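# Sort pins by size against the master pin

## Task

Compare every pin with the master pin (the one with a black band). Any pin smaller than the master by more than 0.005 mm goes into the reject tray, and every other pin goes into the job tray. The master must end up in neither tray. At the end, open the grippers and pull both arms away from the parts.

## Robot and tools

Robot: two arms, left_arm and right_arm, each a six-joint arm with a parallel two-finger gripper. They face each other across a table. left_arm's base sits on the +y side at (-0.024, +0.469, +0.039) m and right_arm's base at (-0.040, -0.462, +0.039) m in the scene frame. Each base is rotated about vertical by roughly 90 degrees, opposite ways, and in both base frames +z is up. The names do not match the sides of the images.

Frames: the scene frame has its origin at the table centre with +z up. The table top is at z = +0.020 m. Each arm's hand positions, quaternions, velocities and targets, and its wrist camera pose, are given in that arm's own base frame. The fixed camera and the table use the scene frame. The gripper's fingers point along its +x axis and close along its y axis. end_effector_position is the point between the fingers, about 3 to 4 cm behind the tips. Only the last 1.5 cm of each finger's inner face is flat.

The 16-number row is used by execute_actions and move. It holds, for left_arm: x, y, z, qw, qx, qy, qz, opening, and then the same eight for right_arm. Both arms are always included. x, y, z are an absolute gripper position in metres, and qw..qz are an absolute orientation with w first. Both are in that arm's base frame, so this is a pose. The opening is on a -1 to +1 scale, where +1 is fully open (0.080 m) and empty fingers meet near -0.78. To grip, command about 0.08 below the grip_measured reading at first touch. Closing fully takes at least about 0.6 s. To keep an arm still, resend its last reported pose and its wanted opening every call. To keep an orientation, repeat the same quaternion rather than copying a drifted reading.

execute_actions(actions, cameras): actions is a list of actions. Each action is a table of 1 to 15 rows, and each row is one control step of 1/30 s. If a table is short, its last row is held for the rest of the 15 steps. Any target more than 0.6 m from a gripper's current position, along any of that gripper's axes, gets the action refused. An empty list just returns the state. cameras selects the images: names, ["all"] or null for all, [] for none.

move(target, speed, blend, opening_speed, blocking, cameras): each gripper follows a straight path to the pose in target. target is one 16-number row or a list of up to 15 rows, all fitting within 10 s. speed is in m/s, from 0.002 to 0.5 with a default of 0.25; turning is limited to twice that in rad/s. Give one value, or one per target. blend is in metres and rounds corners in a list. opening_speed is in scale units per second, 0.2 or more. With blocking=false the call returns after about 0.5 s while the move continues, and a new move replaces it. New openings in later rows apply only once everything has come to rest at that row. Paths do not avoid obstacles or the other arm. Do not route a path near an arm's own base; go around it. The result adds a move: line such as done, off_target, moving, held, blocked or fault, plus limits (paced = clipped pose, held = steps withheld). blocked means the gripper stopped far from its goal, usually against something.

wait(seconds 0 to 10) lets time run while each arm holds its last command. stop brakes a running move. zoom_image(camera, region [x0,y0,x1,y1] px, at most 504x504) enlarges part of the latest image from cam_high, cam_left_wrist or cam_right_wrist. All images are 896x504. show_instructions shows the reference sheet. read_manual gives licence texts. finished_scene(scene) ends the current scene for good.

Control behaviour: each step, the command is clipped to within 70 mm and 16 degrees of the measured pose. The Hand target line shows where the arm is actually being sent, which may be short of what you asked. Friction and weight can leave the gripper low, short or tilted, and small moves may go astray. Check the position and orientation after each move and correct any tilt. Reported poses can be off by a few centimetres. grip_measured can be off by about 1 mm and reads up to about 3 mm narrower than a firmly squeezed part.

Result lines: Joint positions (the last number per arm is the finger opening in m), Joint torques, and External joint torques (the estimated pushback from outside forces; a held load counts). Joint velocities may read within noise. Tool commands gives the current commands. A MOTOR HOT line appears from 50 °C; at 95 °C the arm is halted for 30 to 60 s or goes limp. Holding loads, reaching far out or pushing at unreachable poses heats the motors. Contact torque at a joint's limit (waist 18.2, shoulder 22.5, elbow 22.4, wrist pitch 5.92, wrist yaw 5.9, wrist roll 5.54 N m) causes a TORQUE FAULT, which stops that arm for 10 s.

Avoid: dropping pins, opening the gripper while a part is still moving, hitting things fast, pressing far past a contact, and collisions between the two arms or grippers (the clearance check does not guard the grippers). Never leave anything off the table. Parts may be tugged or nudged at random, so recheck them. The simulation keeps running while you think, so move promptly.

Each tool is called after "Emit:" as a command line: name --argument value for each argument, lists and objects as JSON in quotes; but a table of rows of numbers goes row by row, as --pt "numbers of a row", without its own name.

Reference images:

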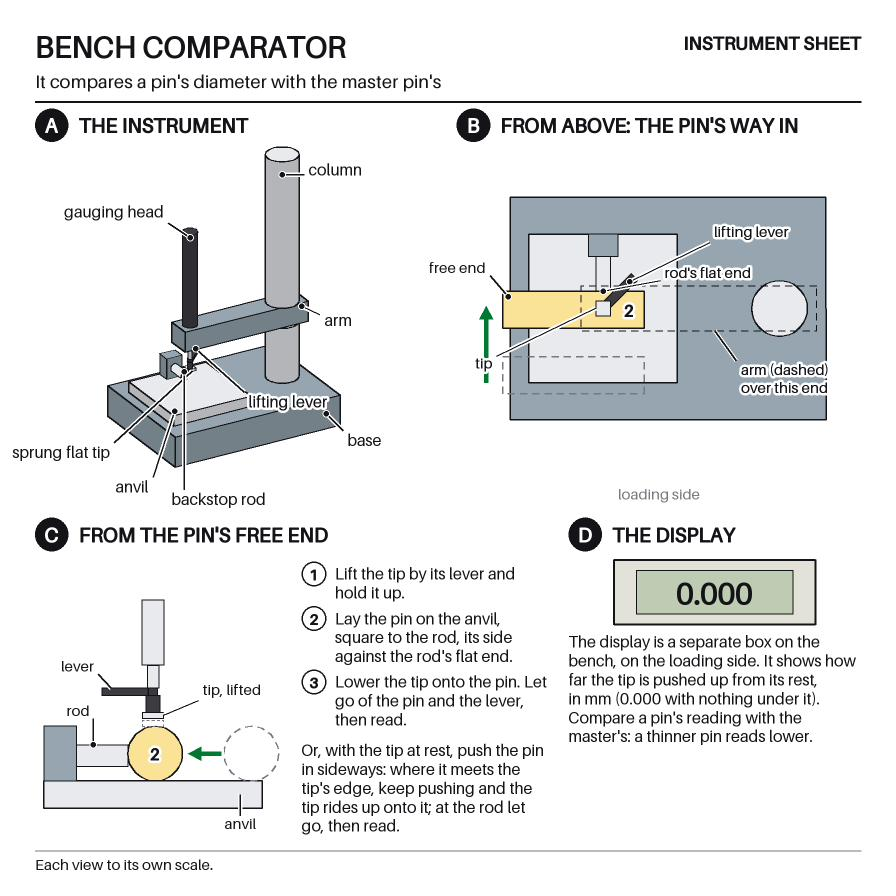

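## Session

Emit:
execute_actions --actions '[]'

Emit:
zoom_image --camera "cam_high" --region '[230, 160, 670, 480]'

Scene clock: 0.00 s.
left_arm: end_effector_position=(+0.3662, +0.0862, +0.3039) grip_measured=+0.994 end_effector_quat_wxyz=(+0.942, -0.072, +0.313, -0.094) | right_arm: end_effector_position=(+0.3009, +0.1450, +0.2597) grip_measured=+1.000 end_effector_quat_wxyz=(+0.956, +0.214, +0.190, -0.066)
Joint positions: left_arm=[0.449 1.434 1.483 -0.804 0.572 0.232 0.08] | right_arm=[0.75 1.151 0.948 -0.344 0.719 0.813 0.08]
Joint velocities: within noise
Joint torques (N m): no reading
External joint torques (N m): no reading
Heat: left arm: hottest wrist pitch 34 °C (+0.0 °C/min); right arm: hottest wrist pitch 30 °C (+0.0 °C/min).
Hand target: left_arm +0.3662, +0.0861, +0.3053; +0.943, -0.071, +0.311, -0.094 | right_arm +0.3008, +0.1449, +0.2605; +0.956, +0.215, +0.189, -0.065
Tool commands: left_gripper/opening=+0.99424 right_gripper/opening=+1.0

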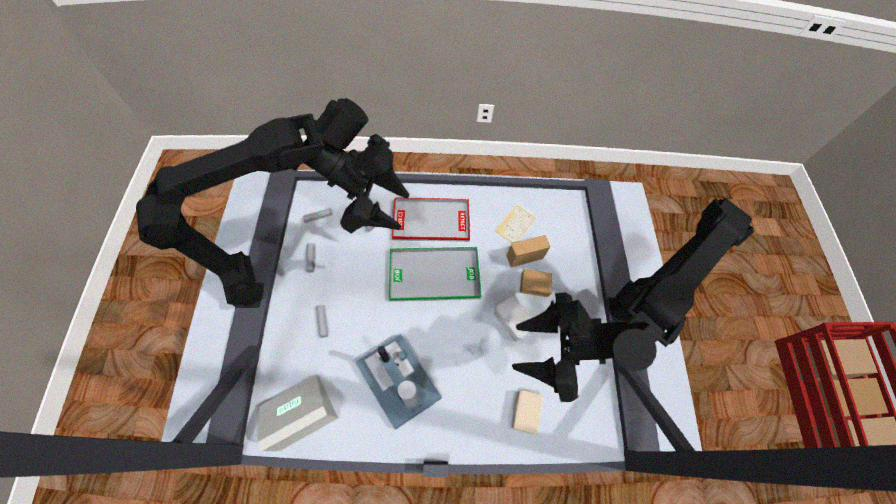

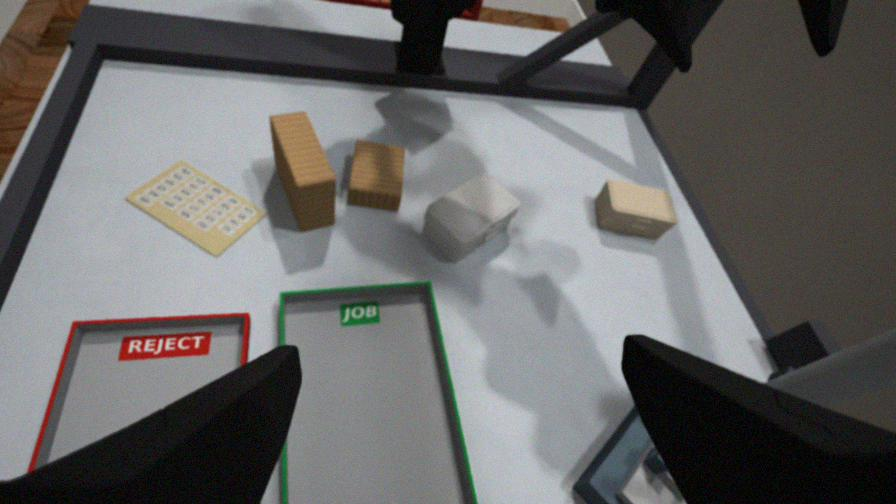

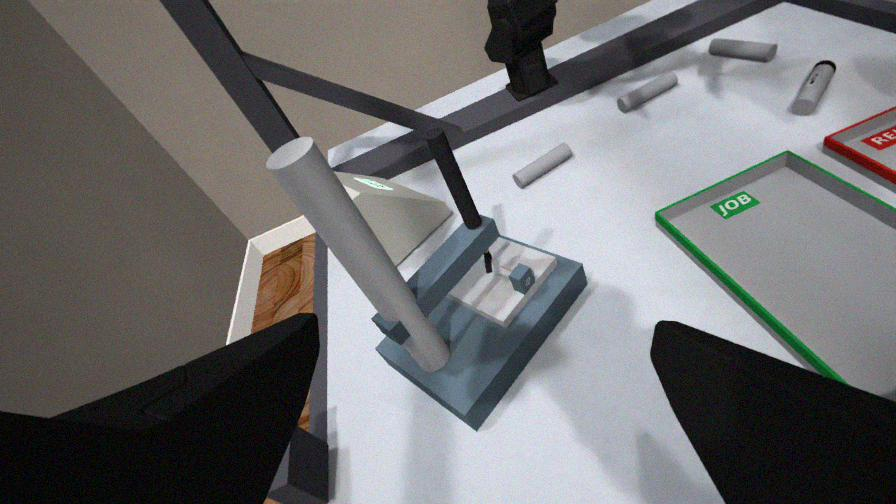

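Scaled by 1.145 from the camera's 896x504 image, which has a finer 1280x720 frame.

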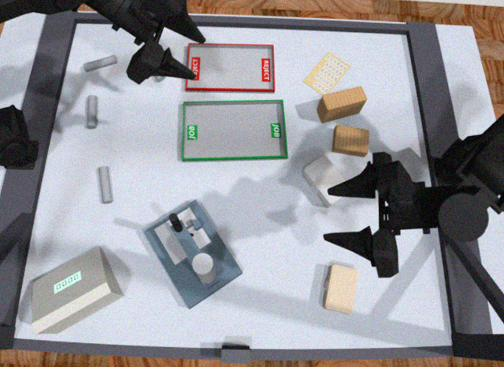

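Emit:
move --target '[0.25,0.0,0.31,0.8192,0,0.5736,0,1,0.22,0.0,0.28,0.8192,0,0.5736,0,1]'

Scene clock: 16.37 s.
left_arm: end_effector_position=(+0.2522, +0.0003, +0.3095) grip_measured=+0.994 end_effector_quat_wxyz=(+0.834, -0.001, +0.552, -0.001) | right_arm: end_effector_position=(+0.2187, +0.0004, +0.2787) grip_measured=+1.000 end_effector_quat_wxyz=(+0.819, +0.001, +0.574, -0.001)
Joint positions: left_arm=[0.003 1.355 1.747 -1.561 0.004 0.003 0.08] | right_arm=[0.003 1.221 1.533 -1.535 0.003 0.006 0.08]
Joint velocities: within noise
Joint torques (N m): left_arm=[-0.35 -4.28 5.25 0.85 -0.18 -0.11] | right_arm=[-0.29 -2.58 6.34 0.47 -0.09 -0.16]
External joint torques (N m): left_arm=[-0.35 -0.7 0.08 -0.11 -0.18 -0.11] | right_arm=[-0.29 0.21 0.97 -0.42 -0.09 -0.16]
Heat: left arm: hottest wrist pitch 37 °C (+11.0 °C/min); right arm: hottest wrist pitch 32 °C (+7.3 °C/min).
Hand target: left_arm +0.2501, +0.0001, +0.3095; +0.834, +0.000, +0.552, +0.000 | right_arm +0.2200, +0.0000, +0.2800; +0.819, +0.000, +0.573, +0.000
Off the commanded pose: left_arm 0.002 m, 3 deg | right_arm 0.002 m, 0 deg.
joint sent to its limit (left arm) — joint 4 (wrist pitch), lower limit. The joint targets are off in orientation, not in position.
move: off_target (left_arm)

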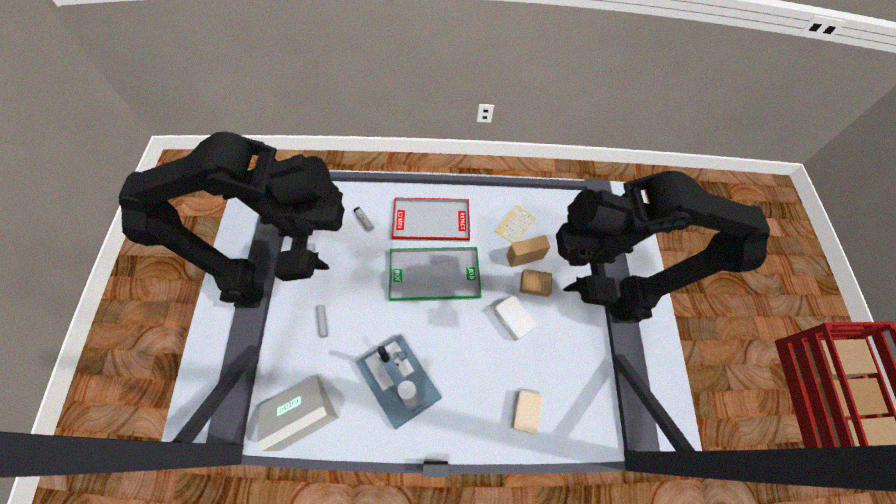

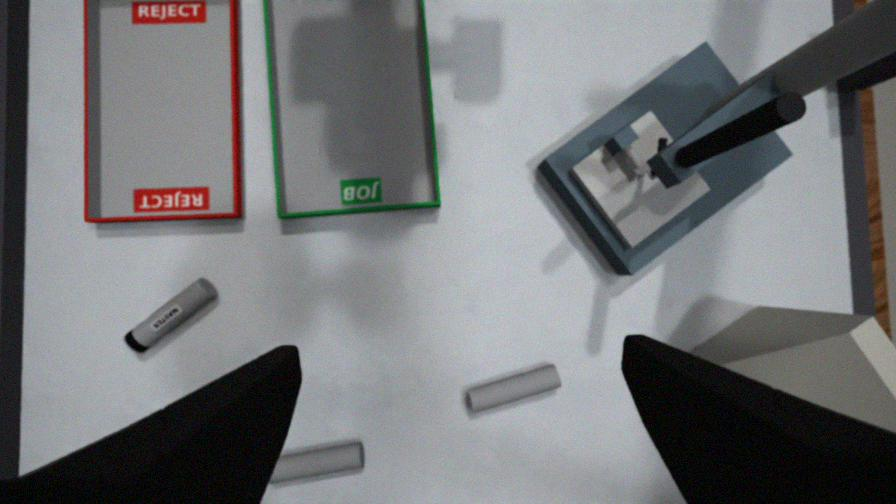

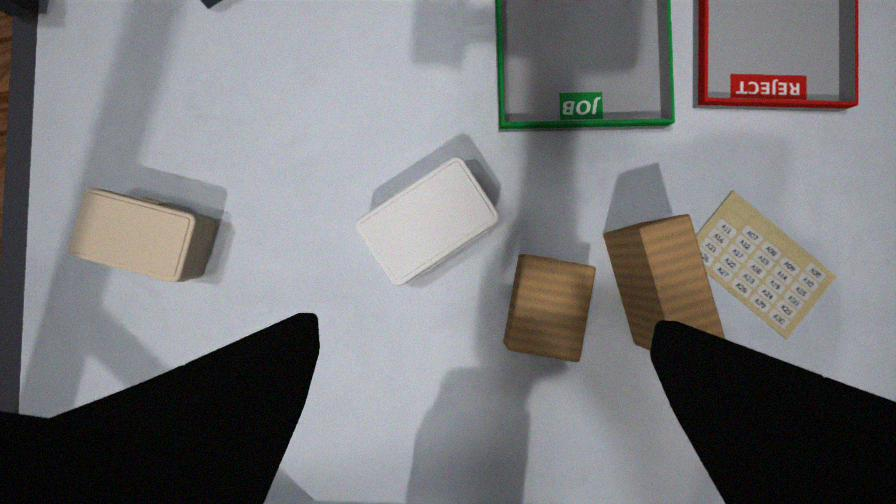

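Emit:
move --target '[0.24,0.22,0.14,0.6355,0.3100,0.6355,-0.3100,0.3,0.22,0.0,0.28,0.8192,0,0.5736,0,1]' --cameras '["cam_high","cam_left_wrist"]'

Scene clock: 68.63 s.
left_arm: end_effector_position=(+0.2387, +0.2170, +0.1408) grip_measured=+0.302 end_effector_quat_wxyz=(+0.636, +0.309, +0.635, -0.311) | right_arm: end_effector_position=(+0.2187, +0.0003, +0.2787) grip_measured=+1.000 end_effector_quat_wxyz=(+0.819, +0.001, +0.574, -0.001)
Joint positions: left_arm=[0.739 1.764 1.509 -1.317 0.003 1.647 0.049] | right_arm=[0.003 1.222 1.533 -1.535 0.002 0.005 0.08]
Joint velocities: within noise
Joint torques (N m): left_arm=[0.26 -5.28 7.35 0.38 -0.08 0.07] | right_arm=[-0.31 -2.56 6.25 0.51 -0.09 -0.15]
External joint torques (N m): left_arm=[0.28 1.68 1.82 0.1 -0.14 0.07] | right_arm=[-0.31 0.12 0.91 -0.39 -0.09 -0.15]
Heat: left arm: hottest wrist pitch 37 °C (+1.0 °C/min); right arm: hottest elbow 33 °C (+6.0 °C/min).
Hand target: left_arm +0.2399, +0.2199, +0.1399; +0.635, +0.310, +0.636, -0.310 | right_arm +0.2200, +0.0000, +0.2800; +0.819, +0.000, +0.574, +0.000
Off the commanded pose: left_arm 0.003 m, 0 deg | right_arm 0.002 m, 0 deg.
move: done
Images, in order (width x height): cam_high 896x504, cam_left_wrist 896x504.

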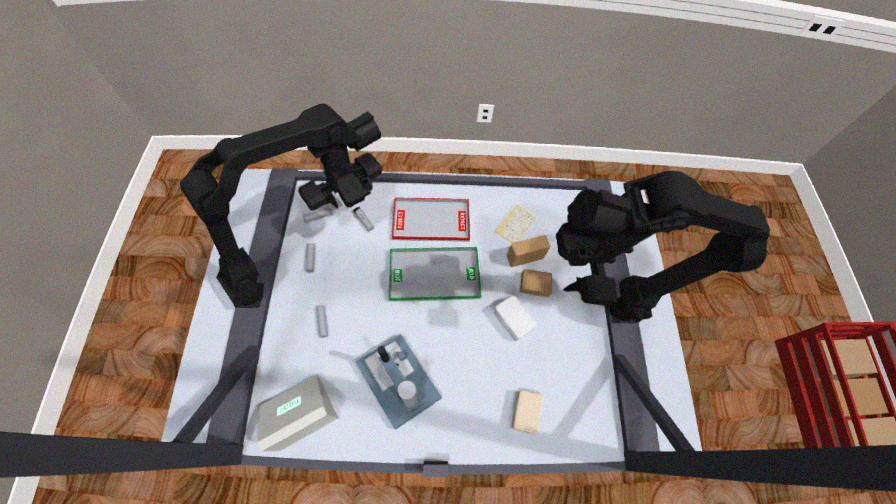

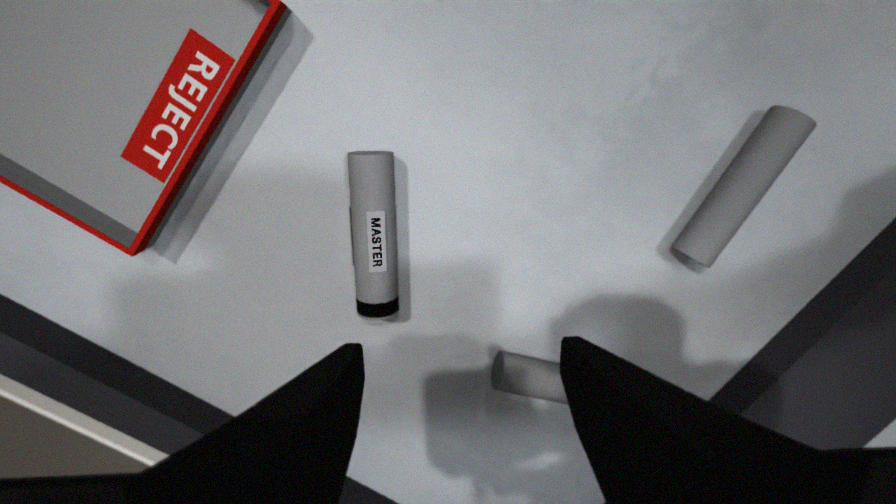

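Emit:
move --target '[0.261,0.246,0.07,0.6355,0.3100,0.6355,-0.3100,0.2,0.22,0.0,0.28,0.8192,0,0.5736,0,1]' --speed 0.15 --cameras '["cam_left_wrist"]'

Scene clock: 96.40 s.
left_arm: end_effector_position=(+0.2638, +0.2464, +0.0762) grip_measured=+0.202 end_effector_quat_wxyz=(+0.639, +0.316, +0.632, -0.304) | right_arm: end_effector_position=(+0.2187, +0.0003, +0.2787) grip_measured=+1.000 end_effector_quat_wxyz=(+0.819, +0.001, +0.574, -0.001)
Joint positions: left_arm=[0.753 1.923 1.456 -1.085 0.003 1.661 0.044] | right_arm=[0.003 1.222 1.533 -1.535 0.002 0.005 0.08]
Joint velocities: within noise
Joint torques (N m): left_arm=[0.28 -6.12 5.04 0.4 -0.09 0.07] | right_arm=[-0.36 -2.58 6.26 0.51 -0.1 -0.14]
External joint torques (N m): left_arm=[0.33 1.85 -0.36 0.1 -0.15 0.07] | right_arm=[-0.35 0.18 0.89 -0.38 -0.1 -0.14]
Heat: left arm: hottest wrist pitch 36 °C (-1.0 °C/min); right arm: hottest elbow 34 °C (+3.0 °C/min).
Hand target: left_arm +0.2611, +0.2460, +0.0702; +0.636, +0.310, +0.635, -0.310 | right_arm +0.2200, +0.0000, +0.2800; +0.819, +0.000, +0.574, +0.000
Off the commanded pose: left_arm 0.007 m, 1 deg | right_arm 0.002 m, 0 deg.
move: done
Images, in order (width x height): cam_left_wrist 896x504.

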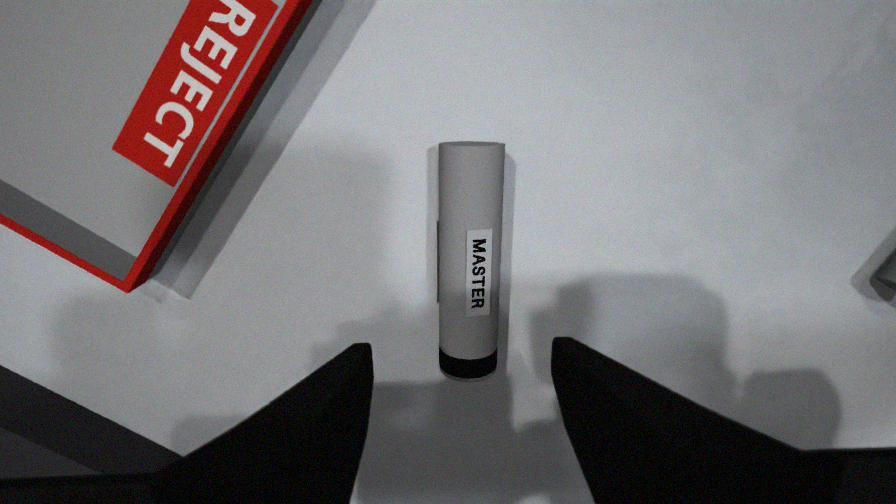

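Emit:
move --target '[0.256,0.242,0.030,0.6355,0.3100,0.6355,-0.3100,0.1,0.22,0.0,0.28,0.8192,0,0.5736,0,1]' --speed 0.12 --cameras '["cam_left_wrist"]'

Scene clock: 115.47 s.
left_arm: end_effector_position=(+0.2599, +0.2435, +0.0364) grip_measured=+0.102 end_effector_quat_wxyz=(+0.639, +0.316, +0.632, -0.304) | right_arm: end_effector_position=(+0.2187, +0.0003, +0.2787) grip_measured=+1.000 end_effector_quat_wxyz=(+0.819, +0.001, +0.574, -0.001)
Joint positions: left_arm=[0.754 1.95 1.327 -0.928 0.003 1.662 0.04] | right_arm=[0.003 1.222 1.533 -1.535 0.002 0.005 0.08]
Joint velocities: within noise
Joint torques (N m): left_arm=[0.24 -6.09 4.41 0.44 -0.1 0.07] | right_arm=[-0.32 -2.54 6.25 0.5 -0.09 -0.14]
External joint torques (N m): left_arm=[0.18 1.85 -0.8 0.11 -0.15 0.07] | right_arm=[-0.33 0.3 0.81 -0.41 -0.09 -0.14]
Heat: left arm: hottest wrist pitch 35 °C (-2.0 °C/min); right arm: hottest elbow 34 °C (+1.0 °C/min).
Hand target: left_arm +0.2560, +0.2420, +0.0301; +0.636, +0.310, +0.636, -0.310 | right_arm +0.2200, +0.0000, +0.2800; +0.819, +0.000, +0.574, +0.000
Off the commanded pose: left_arm 0.008 m, 1 deg | right_arm 0.002 m, 0 deg.
move: done
Images, in order (width x height): cam_left_wrist 896x504.

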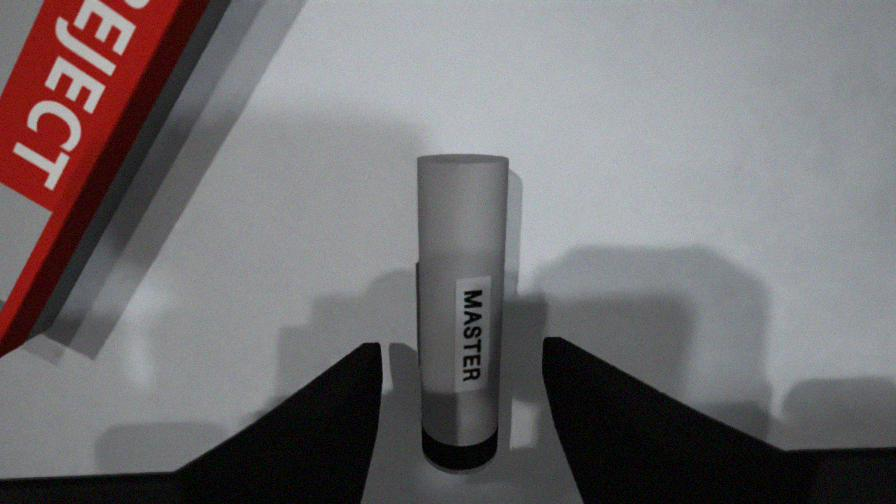

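Emit:
move --target '[0.2555,0.242,0.0140,0.6355,0.3100,0.6355,-0.3100,0.0,0.22,0.0,0.28,0.8192,0,0.5736,0,1]' --speed 0.06 --cameras '["cam_left_wrist"]'

Scene clock: 124.17 s.
left_arm: end_effector_position=(+0.2600, +0.2440, +0.0249) grip_measured=+0.002 end_effector_quat_wxyz=(+0.640, +0.319, +0.631, -0.302) | right_arm: end_effector_position=(+0.2187, +0.0003, +0.2787) grip_measured=+1.000 end_effector_quat_wxyz=(+0.819, +0.001, +0.574, -0.001)
Joint positions: left_arm=[0.755 1.964 1.298 -0.878 0.003 1.663 0.035] | right_arm=[0.003 1.222 1.533 -1.535 0.002 0.005 0.08]
Joint velocities: within noise
Joint torques (N m): left_arm=[0.28 -5.11 3.69 1.03 -0.09 0.06] | right_arm=[-0.34 -2.57 6.23 0.5 -0.08 -0.15]
External joint torques (N m): left_arm=[0.27 2.85 -1.44 0.69 -0.14 0.07] | right_arm=[-0.33 0.29 0.8 -0.38 -0.08 -0.15]
Heat: left arm: hottest wrist pitch 35 °C (-2.0 °C/min); right arm: hottest elbow 34 °C (+1.0 °C/min).
Hand target: left_arm +0.2553, +0.2419, +0.0143; +0.636, +0.310, +0.636, -0.310 | right_arm +0.2200, +0.0000, +0.2800; +0.819, +0.000, +0.574, +0.000
Off the commanded pose: left_arm 0.012 m, 2 deg | right_arm 0.002 m, 0 deg.
move: off_target (left_arm)
Images, in order (width x height): cam_left_wrist 896x504.

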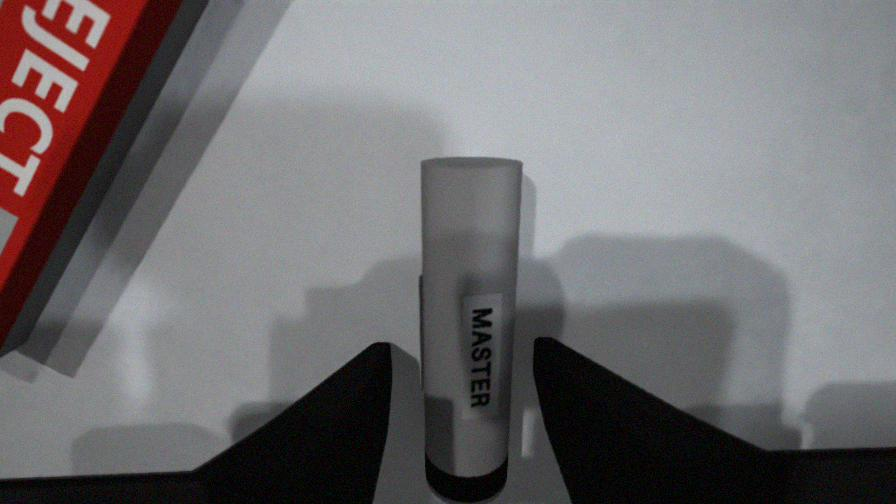

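Emit:
move --target '[0.2565,0.242,0.0250,0.6355,0.3100,0.6355,-0.3100,0.0,0.22,0.0,0.28,0.8192,0,0.5736,0,1]' --speed 0.06 --cameras '["cam_left_wrist"]'

Scene clock: 134.57 s.
left_arm: end_effector_position=(+0.2577, +0.2418, +0.0260) grip_measured=+0.002 end_effector_quat_wxyz=(+0.637, +0.313, +0.633, -0.308) | right_arm: end_effector_position=(+0.2187, +0.0003, +0.2787) grip_measured=+1.000 end_effector_quat_wxyz=(+0.819, +0.001, +0.574, -0.001)
Joint positions: left_arm=[0.755 1.964 1.303 -0.9 0.003 1.663 0.035] | right_arm=[0.003 1.222 1.533 -1.535 0.002 0.005 0.08]
Joint velocities: within noise
Joint torques (N m): left_arm=[0.11 -6.7 6.14 -0.2 -0.09 0] | right_arm=[-0.34 -2.58 6.24 0.51 -0.11 -0.16]
External joint torques (N m): left_arm=[0.06 1.28 1.04 -0.49 -0.14 0] | right_arm=[-0.35 0.23 0.85 -0.38 -0.11 -0.16]
Heat: left arm: hottest wrist pitch 35 °C (-1.0 °C/min); right arm: hottest elbow 35 °C (+2.0 °C/min).
Hand target: left_arm +0.2565, +0.2421, +0.0250; +0.636, +0.310, +0.636, -0.310 | right_arm +0.2200, +0.0000, +0.2800; +0.819, +0.000, +0.574, +0.000
Off the commanded pose: left_arm 0.002 m, 1 deg | right_arm 0.002 m, 0 deg.
move: done
Images, in order (width x height): cam_left_wrist 896x504.

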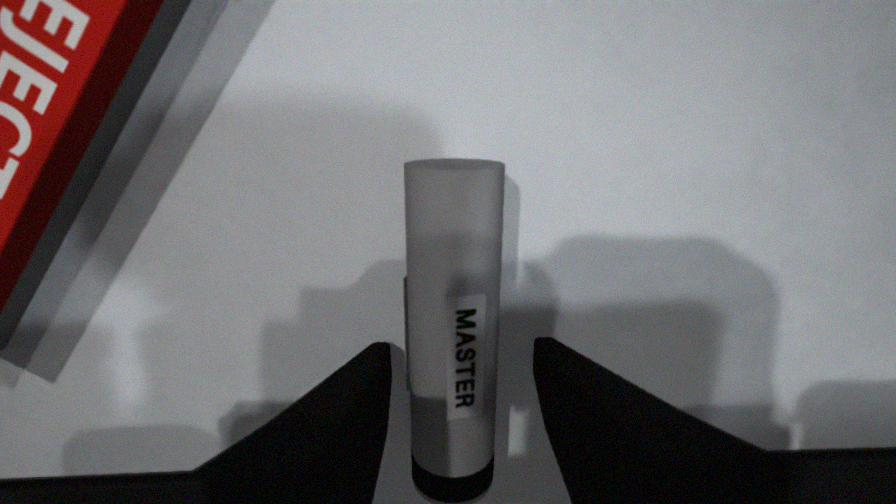

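Emit:
move --pt "0.2578 0.243 0.0270 0.6355 0.3100 0.6355 -0.3100 0.0 0.22 0.0 0.28 0.8192 0 0.5736 0 1" --pt "0.2578 0.243 0.0270 0.6355 0.3100 0.6355 -0.3100 -0.55 0.22 0.0 0.28 0.8192 0 0.5736 0 1" --speed 0.06 --opening_speed 0.8 --cameras '["cam_left_wrist"]'

Scene clock: 149.93 s.
left_arm: end_effector_position=(+0.2560, +0.2403, +0.0269) grip_measured=-0.402 end_effector_quat_wxyz=(+0.636, +0.309, +0.635, -0.312) | right_arm: end_effector_position=(+0.2187, +0.0003, +0.2787) grip_measured=+1.000 end_effector_quat_wxyz=(+0.819, +0.001, +0.574, -0.001)
Joint positions: left_arm=[0.755 1.964 1.307 -0.916 0.003 1.663 0.017] | right_arm=[0.003 1.222 1.533 -1.535 0.002 0.005 0.08]
Joint velocities: within noise
Joint torques (N m): left_arm=[0.1 -6.35 7.13 0.19 -0.09 -0.02] | right_arm=[-0.34 -2.55 6.27 0.51 -0.1 -0.15]
External joint torques (N m): left_arm=[0.11 1.59 2.07 -0.07 -0.15 -0.02] | right_arm=[-0.33 0.23 0.87 -0.38 -0.1 -0.15]
Heat: left arm: hottest wrist pitch 35 °C (-1.0 °C/min); right arm: hottest elbow 35 °C (+1.0 °C/min).
Hand target: left_arm +0.2577, +0.2430, +0.0269; +0.636, +0.310, +0.636, -0.310 | right_arm +0.2200, +0.0000, +0.2800; +0.819, +0.000, +0.574, +0.000
Off the commanded pose: left_arm 0.003 m, 0 deg | right_arm 0.002 m, 0 deg.
move: done
Images, in order (width x height): cam_left_wrist 896x504.

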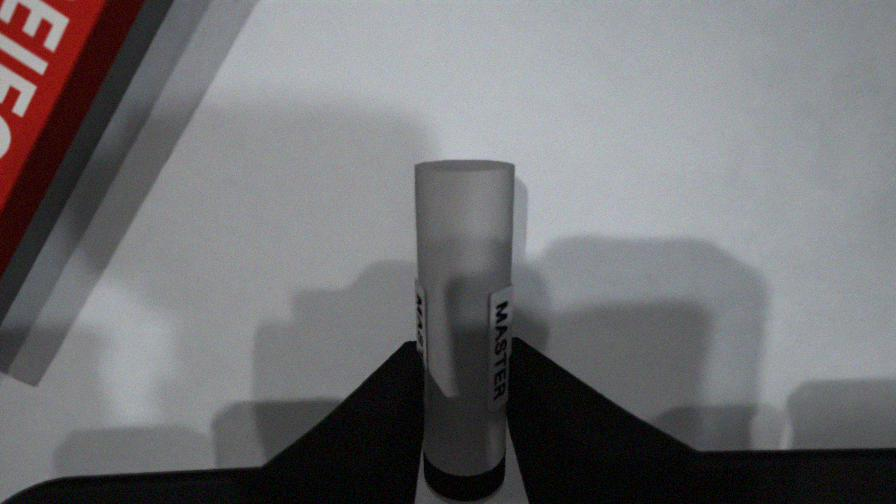

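Emit:
move --pt "0.2578 0.243 0.08 0.6355 0.3100 0.6355 -0.3100 -0.55 0.22 0.0 0.28 0.8192 0 0.5736 0 1" --pt "0.280 -0.031 0.08 0.6645 0.2418 0.6645 -0.2418 -0.55 0.22 0.0 0.28 0.8192 0 0.5736 0 1" --speed '[0.1,0.25]' --blend '[0.02,0]' --cameras '["cam_high","cam_left_wrist"]'

Scene clock: 167.73 s.
left_arm: end_effector_position=(+0.2762, -0.0301, +0.0776) grip_measured=-0.402 end_effector_quat_wxyz=(+0.661, +0.240, +0.668, -0.243) | right_arm: end_effector_position=(+0.2187, +0.0003, +0.2787) grip_measured=+1.000 end_effector_quat_wxyz=(+0.819, +0.001, +0.574, -0.001)
Joint positions: left_arm=[-0.107 1.639 1.113 -1.055 0.002 0.591 0.017] | right_arm=[0.003 1.222 1.533 -1.535 0.002 0.005 0.08]
Joint velocities: within noise
Joint torques (N m): left_arm=[-0.31 -5.02 7.67 0.24 -0.11 -0.12] | right_arm=[-0.29 -2.56 6.28 0.5 -0.11 -0.14]
External joint torques (N m): left_arm=[-0.27 0.88 2.29 -0.07 -0.14 -0.12] | right_arm=[-0.3 0.23 0.87 -0.41 -0.1 -0.14]
Heat: left arm: hottest wrist pitch 35 °C (+0.0 °C/min); right arm: hottest elbow 35 °C (+1.0 °C/min).
Hand target: left_arm +0.2799, -0.0310, +0.0800; +0.664, +0.242, +0.664, -0.242 | right_arm +0.2200, +0.0000, +0.2800; +0.819, +0.000, +0.574, +0.000
Off the commanded pose: left_arm 0.005 m, 1 deg | right_arm 0.002 m, 0 deg.
move: done
Images, in order (width x height): cam_high 896x504, cam_left_wrist 896x504.

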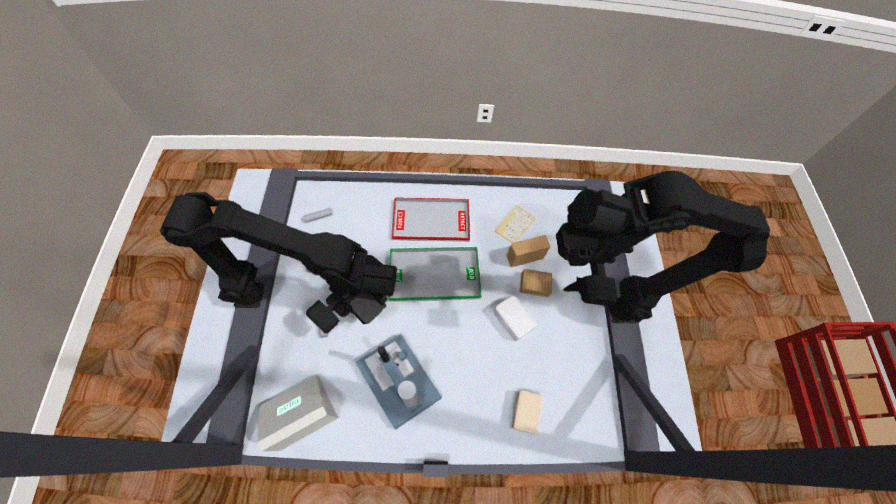

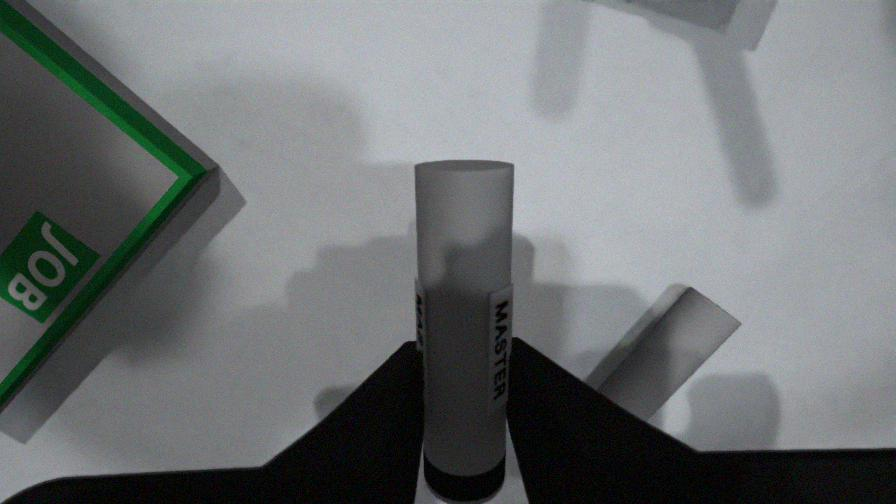

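Emit:
move --target '[0.280,-0.031,0.026,0.6645,0.2418,0.6645,-0.2418,-0.55,0.22,0.0,0.28,0.8192,0,0.5736,0,1]' --speed 0.08 --cameras '["cam_left_wrist"]'

Scene clock: 187.90 s.
left_arm: end_effector_position=(+0.2825, -0.0308, +0.0294) grip_measured=-0.402 end_effector_quat_wxyz=(+0.669, +0.242, +0.660, -0.241) | right_arm: end_effector_position=(+0.2187, +0.0003, +0.2787) grip_measured=+1.000 end_effector_quat_wxyz=(+0.819, +0.001, +0.574, -0.001)
Joint positions: left_arm=[-0.107 1.716 0.993 -0.836 0.002 0.59 0.017] | right_arm=[0.003 1.222 1.533 -1.535 0.002 0.005 0.08]
Joint velocities: within noise
Joint torques (N m): left_arm=[-0.32 -4.88 4.62 0.48 -0.12 -0.1] | right_arm=[-0.33 -2.54 6.3 0.51 -0.1 -0.15]
External joint torques (N m): left_arm=[-0.33 1.25 -0.42 0.13 -0.15 -0.1] | right_arm=[-0.32 0.24 0.89 -0.4 -0.11 -0.15]
Heat: left arm: hottest wrist pitch 35 °C (+0.0 °C/min); right arm: hottest elbow 35 °C (+0.0 °C/min).
Hand target: left_arm +0.2799, -0.0310, +0.0260; +0.664, +0.242, +0.665, -0.242 | right_arm +0.2200, +0.0000, +0.2800; +0.819, +0.000, +0.574, +0.000
Off the commanded pose: left_arm 0.004 m, 1 deg | right_arm 0.002 m, 0 deg.
move: done
Images, in order (width x height): cam_left_wrist 896x504.

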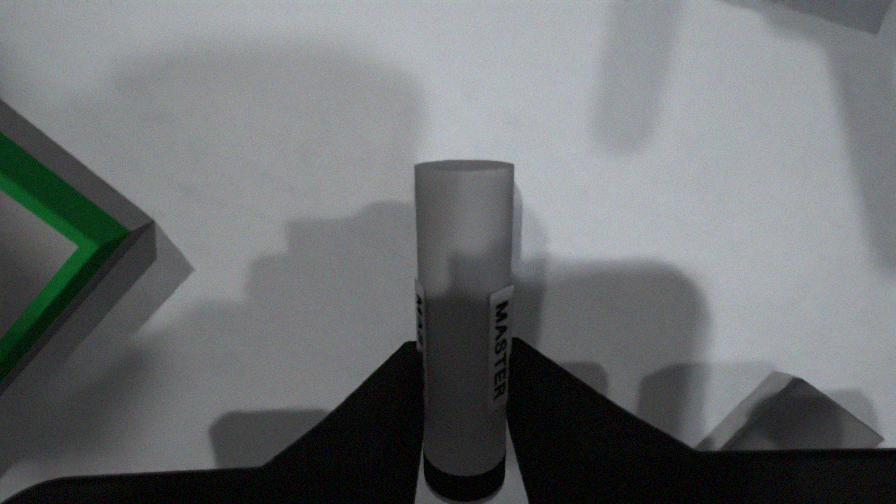

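Emit:
move --pt "0.279 -0.031 0.0230 0.6645 0.2418 0.6645 -0.2418 -0.55 0.22 0.0 0.28 0.8192 0 0.5736 0 1" --pt "0.279 -0.031 0.0235 0.6645 0.2418 0.6645 -0.2418 0.0 0.22 0.0 0.28 0.8192 0 0.5736 0 1" --pt "0.272 -0.025 0.10 0.6645 0.2418 0.6645 -0.2418 0.0 0.22 0.0 0.28 0.8192 0 0.5736 0 1" --pt "0.2455 -0.003 0.060 0.8554 0.1416 0.3889 -0.3113 0.0 0.22 0.0 0.28 0.8192 0 0.5736 0 1" --speed '[0.04,0.04,0.15,0.15]' --opening_speed 0.5 --cameras '["cam_left_wrist"]'

Scene clock: 209.57 s.
left_arm: end_effector_position=(+0.2480, -0.0023, +0.0613) grip_measured=-0.002 end_effector_quat_wxyz=(+0.855, +0.142, +0.390, -0.311) | right_arm: end_effector_position=(+0.2187, +0.0003, +0.2787) grip_measured=+1.000 end_effector_quat_wxyz=(+0.819, +0.001, +0.574, -0.001)
Joint positions: left_arm=[0.339 1.227 0.513 -0.441 0.598 0.907 0.035] | right_arm=[0.003 1.222 1.533 -1.535 0.002 0.005 0.08]
Joint velocities: within noise
Joint torques (N m): left_arm=[0.28 -3.77 4.84 1.08 0.5 0.08] | right_arm=[-0.31 -2.53 6.24 0.51 -0.1 -0.15]
External joint torques (N m): left_arm=[0.27 -0.65 -0.79 0.17 0.14 0.08] | right_arm=[-0.31 0.27 0.84 -0.39 -0.09 -0.15]
Heat: left arm: hottest wrist pitch 35 °C (+0.0 °C/min); right arm: hottest elbow 36 °C (+1.0 °C/min).
Hand target: left_arm +0.2455, -0.0030, +0.0599; +0.855, +0.141, +0.389, -0.311 | right_arm +0.2200, +0.0000, +0.2800; +0.819, +0.000, +0.574, +0.000
Off the commanded pose: left_arm 0.003 m, 0 deg | right_arm 0.002 m, 0 deg.
move: done
Images, in order (width x height): cam_left_wrist 896x504.

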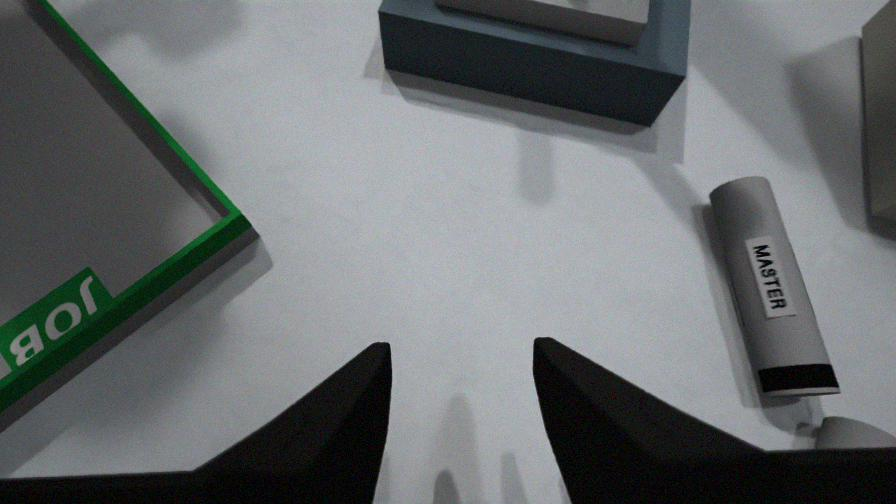

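Emit:
move --pt "0.235 -0.06 0.12 0.75 0.20 0.60 -0.25 0.0 0.22 0.0 0.28 0.8192 0 0.5736 0 1" --pt "0.221 -0.115 0.09 0.6645 0.2418 0.6645 -0.2418 0.0 0.22 0.0 0.28 0.8192 0 0.5736 0 1" --speed '[0.2,0.2]' --blend '[0.02,0]' --cameras '["cam_left_wrist"]'

Scene clock: 264.00 s.
left_arm: end_effector_position=(+0.2181, -0.1132, +0.0885) grip_measured=-0.002 end_effector_quat_wxyz=(+0.663, +0.240, +0.666, -0.243) | right_arm: end_effector_position=(+0.2187, +0.0003, +0.2787) grip_measured=+1.000 end_effector_quat_wxyz=(+0.819, +0.001, +0.574, -0.001)
Joint positions: left_arm=[-0.476 1.5 1.019 -1.093 0.004 0.221 0.035] | right_arm=[0.003 1.222 1.533 -1.535 0.002 0.005 0.08]
Joint velocities: within noise
Joint torques (N m): left_arm=[-0.26 -3.64 7.82 0.17 -0.15 -0.13] | right_arm=[-0.36 -2.56 6.24 0.51 -0.11 -0.14]
External joint torques (N m): left_arm=[-0.26 1.26 2.38 -0.17 -0.16 -0.13] | right_arm=[-0.37 0.24 0.84 -0.38 -0.1 -0.14]
Heat: left arm: hottest wrist pitch 38 °C (+3.0 °C/min); right arm: hottest elbow 36 °C (+1.0 °C/min).
Hand target: left_arm +0.2210, -0.1150, +0.0900; +0.665, +0.242, +0.664, -0.242 | right_arm +0.2200, +0.0000, +0.2800; +0.819, +0.000, +0.574, +0.000
Off the commanded pose: left_arm 0.004 m, 0 deg | right_arm 0.002 m, 0 deg.
move: done
Images, in order (width x height): cam_left_wrist 896x504.

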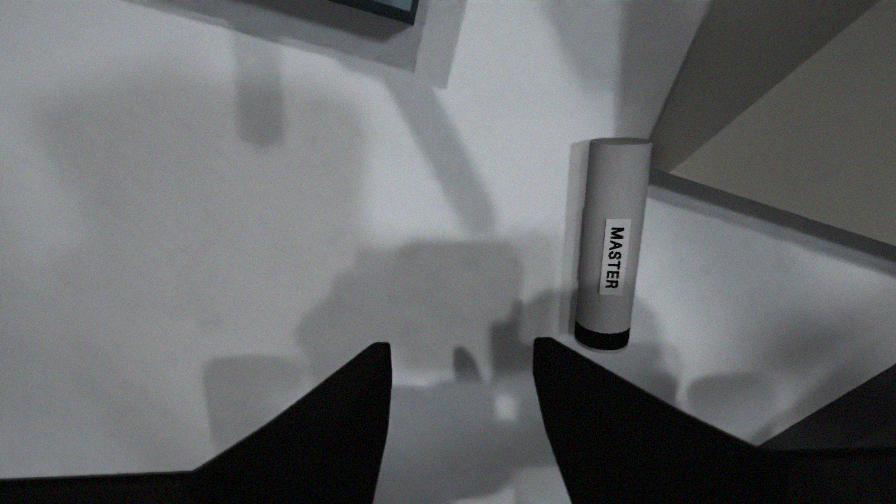

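Emit:
zoom_image --camera "cam_left_wrist" --region '[392, 0, 896, 504]'

Emit:
wait --seconds 0.5

Scaled by 1.000.

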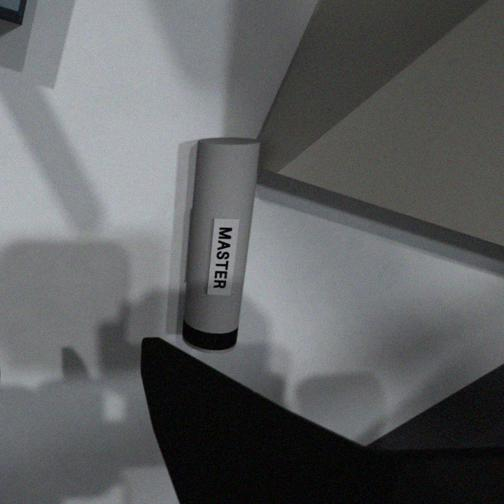

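Scene clock: 280.23 s.
left_arm: end_effector_position=(+0.2181, -0.1132, +0.0884) grip_measured=-0.002 end_effector_quat_wxyz=(+0.663, +0.240, +0.666, -0.243) | right_arm: end_effector_position=(+0.2187, +0.0003, +0.2787) grip_measured=+1.000 end_effector_quat_wxyz=(+0.819, +0.001, +0.574, -0.001)
Joint positions: left_arm=[-0.476 1.501 1.019 -1.093 0.004 0.221 0.035] | right_arm=[0.003 1.222 1.533 -1.535 0.002 0.005 0.08]
Joint velocities: within noise
Joint torques (N m): left_arm=[-0.32 -3.6 7.79 0.16 -0.16 -0.11] | right_arm=[-0.29 -2.55 6.22 0.49 -0.1 -0.14]
External joint torques (N m): left_arm=[-0.31 1.35 2.33 -0.16 -0.17 -0.11] | right_arm=[-0.27 0.24 0.82 -0.41 -0.1 -0.14]
Heat: left arm: hottest wrist pitch 36 °C (+0.0 °C/min); right arm: hottest elbow 36 °C (+0.0 °C/min).
Hand target: left_arm +0.2210, -0.1150, +0.0899; +0.664, +0.242, +0.665, -0.242 | right_arm +0.2200, +0.0000, +0.2800; +0.819, +0.000, +0.574, +0.000
Tool commands: left_gripper/opening=+0.0 right_gripper/opening=+1.0
Off the commanded pose: left_arm 0.004 m, 0 deg | right_arm 0.002 m, 0 deg.
wait: 0.50 s; at rest from the start

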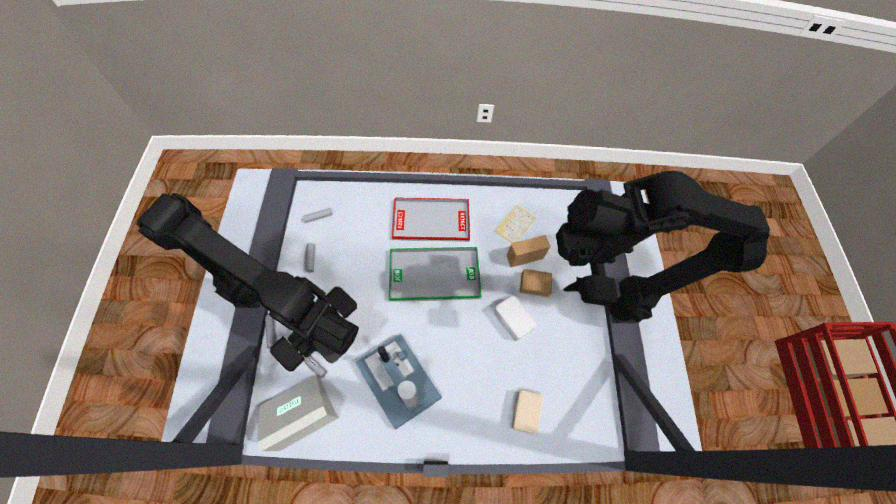

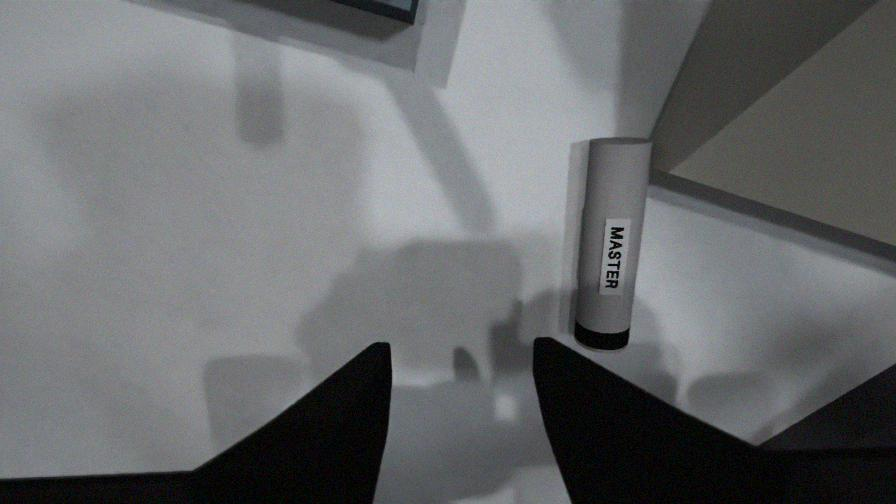

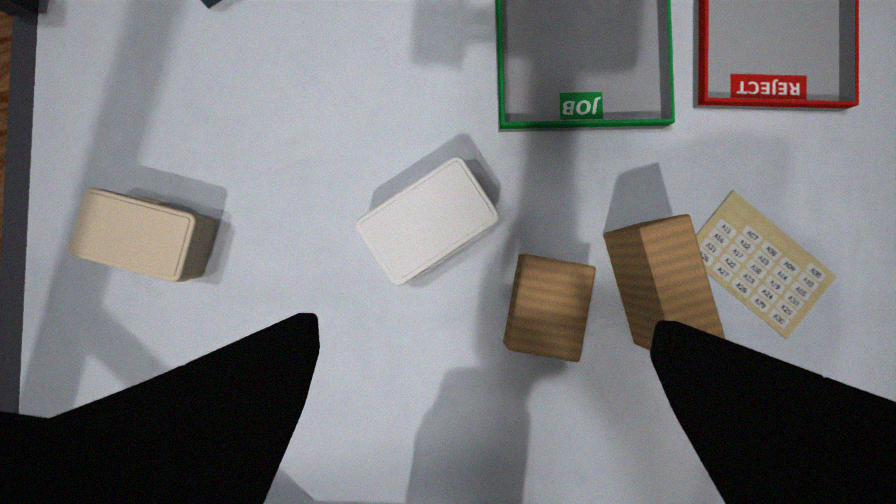

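Emit:
move --pt "0.188 -0.162 0.09 0.6645 0.2418 0.6645 -0.2418 0.1 0.22 0.0 0.28 0.8192 0 0.5736 0 1" --pt "0.186 -0.161 0.05 0.6645 0.2418 0.6645 -0.2418 0.1 0.22 0.0 0.28 0.8192 0 0.5736 0 1" --speed '[0.15,0.1]' --cameras '["cam_left_wrist"]'

Scene clock: 327.13 s.
left_arm: end_effector_position=(+0.1890, -0.1631, +0.0549) grip_measured=+0.098 end_effector_quat_wxyz=(+0.670, +0.238, +0.659, -0.245) | right_arm: end_effector_position=(+0.2187, +0.0003, +0.2787) grip_measured=+1.000 end_effector_quat_wxyz=(+0.819, +0.001, +0.574, -0.001)
Joint positions: left_arm=[-0.71 1.539 0.916 -0.929 0.003 -0.013 0.039] | right_arm=[0.003 1.222 1.533 -1.535 0.002 0.005 0.08]
Joint velocities: within noise
Joint torques (N m): left_arm=[-0.28 -3.68 4.44 0.46 -0.16 -0.13] | right_arm=[-0.33 -2.58 6.26 0.49 -0.11 -0.15]
External joint torques (N m): left_arm=[-0.27 1.35 -0.82 0.09 -0.16 -0.13] | right_arm=[-0.32 0.27 0.84 -0.4 -0.11 -0.15]
Heat: left arm: hottest elbow 36 °C (+6.1 °C/min); right arm: hottest elbow 37 °C (+1.0 °C/min).
Hand target: left_arm +0.1860, -0.1610, +0.0501; +0.664, +0.242, +0.664, -0.242 | right_arm +0.2200, +0.0000, +0.2800; +0.819, +0.000, +0.574, +0.000
Off the commanded pose: left_arm 0.006 m, 1 deg | right_arm 0.002 m, 0 deg.
move: done
Images, in order (width x height): cam_left_wrist 896x504.

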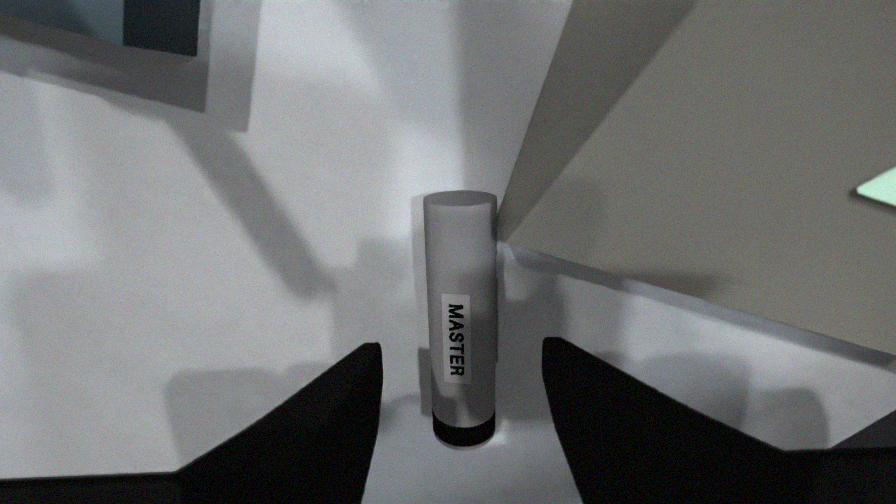

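Emit:
move --pt "0.184 -0.161 0.0235 0.6645 0.2418 0.6645 -0.2418 0.0 0.22 0.0 0.28 0.8192 0 0.5736 0 1" --speed '[0.06]' --cameras '["cam_left_wrist"]'

Scene clock: 340.00 s.
left_arm: end_effector_position=(+0.1873, -0.1634, +0.0282) grip_measured=+0.002 end_effector_quat_wxyz=(+0.670, +0.238, +0.659, -0.245) | right_arm: end_effector_position=(+0.2187, +0.0003, +0.2787) grip_measured=+1.000 end_effector_quat_wxyz=(+0.819, +0.001, +0.574, -0.001)
Joint positions: left_arm=[-0.716 1.584 0.842 -0.812 0.003 -0.018 0.035] | right_arm=[0.003 1.222 1.533 -1.535 0.002 0.005 0.08]
Joint velocities: within noise
Joint torques (N m): left_arm=[-0.31 -3.64 4.2 0.48 -0.14 -0.12] | right_arm=[-0.29 -2.54 6.3 0.51 -0.1 -0.12]
External joint torques (N m): left_arm=[-0.31 1.44 -0.81 0.1 -0.14 -0.12] | right_arm=[-0.3 0.23 0.92 -0.39 -0.09 -0.12]
Heat: left arm: hottest wrist pitch 35 °C (-1.0 °C/min); right arm: hottest elbow 37 °C (+1.0 °C/min).
Hand target: left_arm +0.1840, -0.1610, +0.0236; +0.664, +0.242, +0.664, -0.242 | right_arm +0.2200, +0.0000, +0.2800; +0.819, +0.000, +0.574, +0.000
Off the commanded pose: left_arm 0.006 m, 1 deg | right_arm 0.002 m, 0 deg.
move: done
Images, in order (width x height): cam_left_wrist 896x504.

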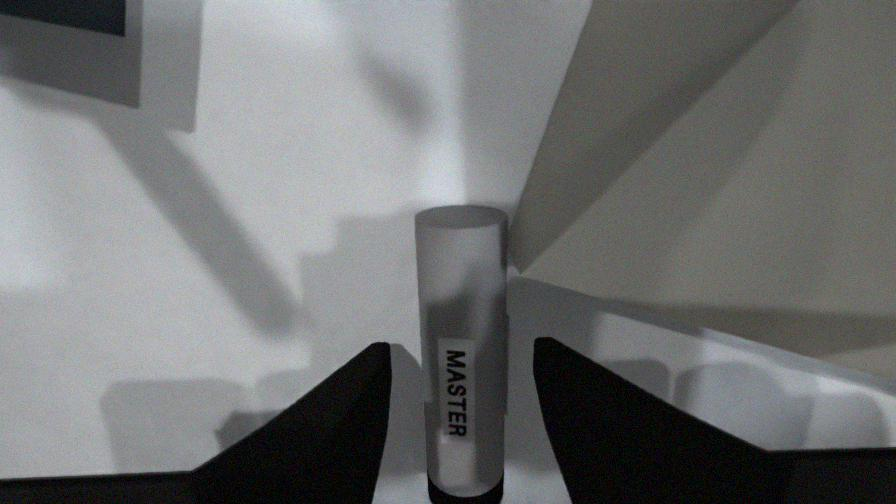

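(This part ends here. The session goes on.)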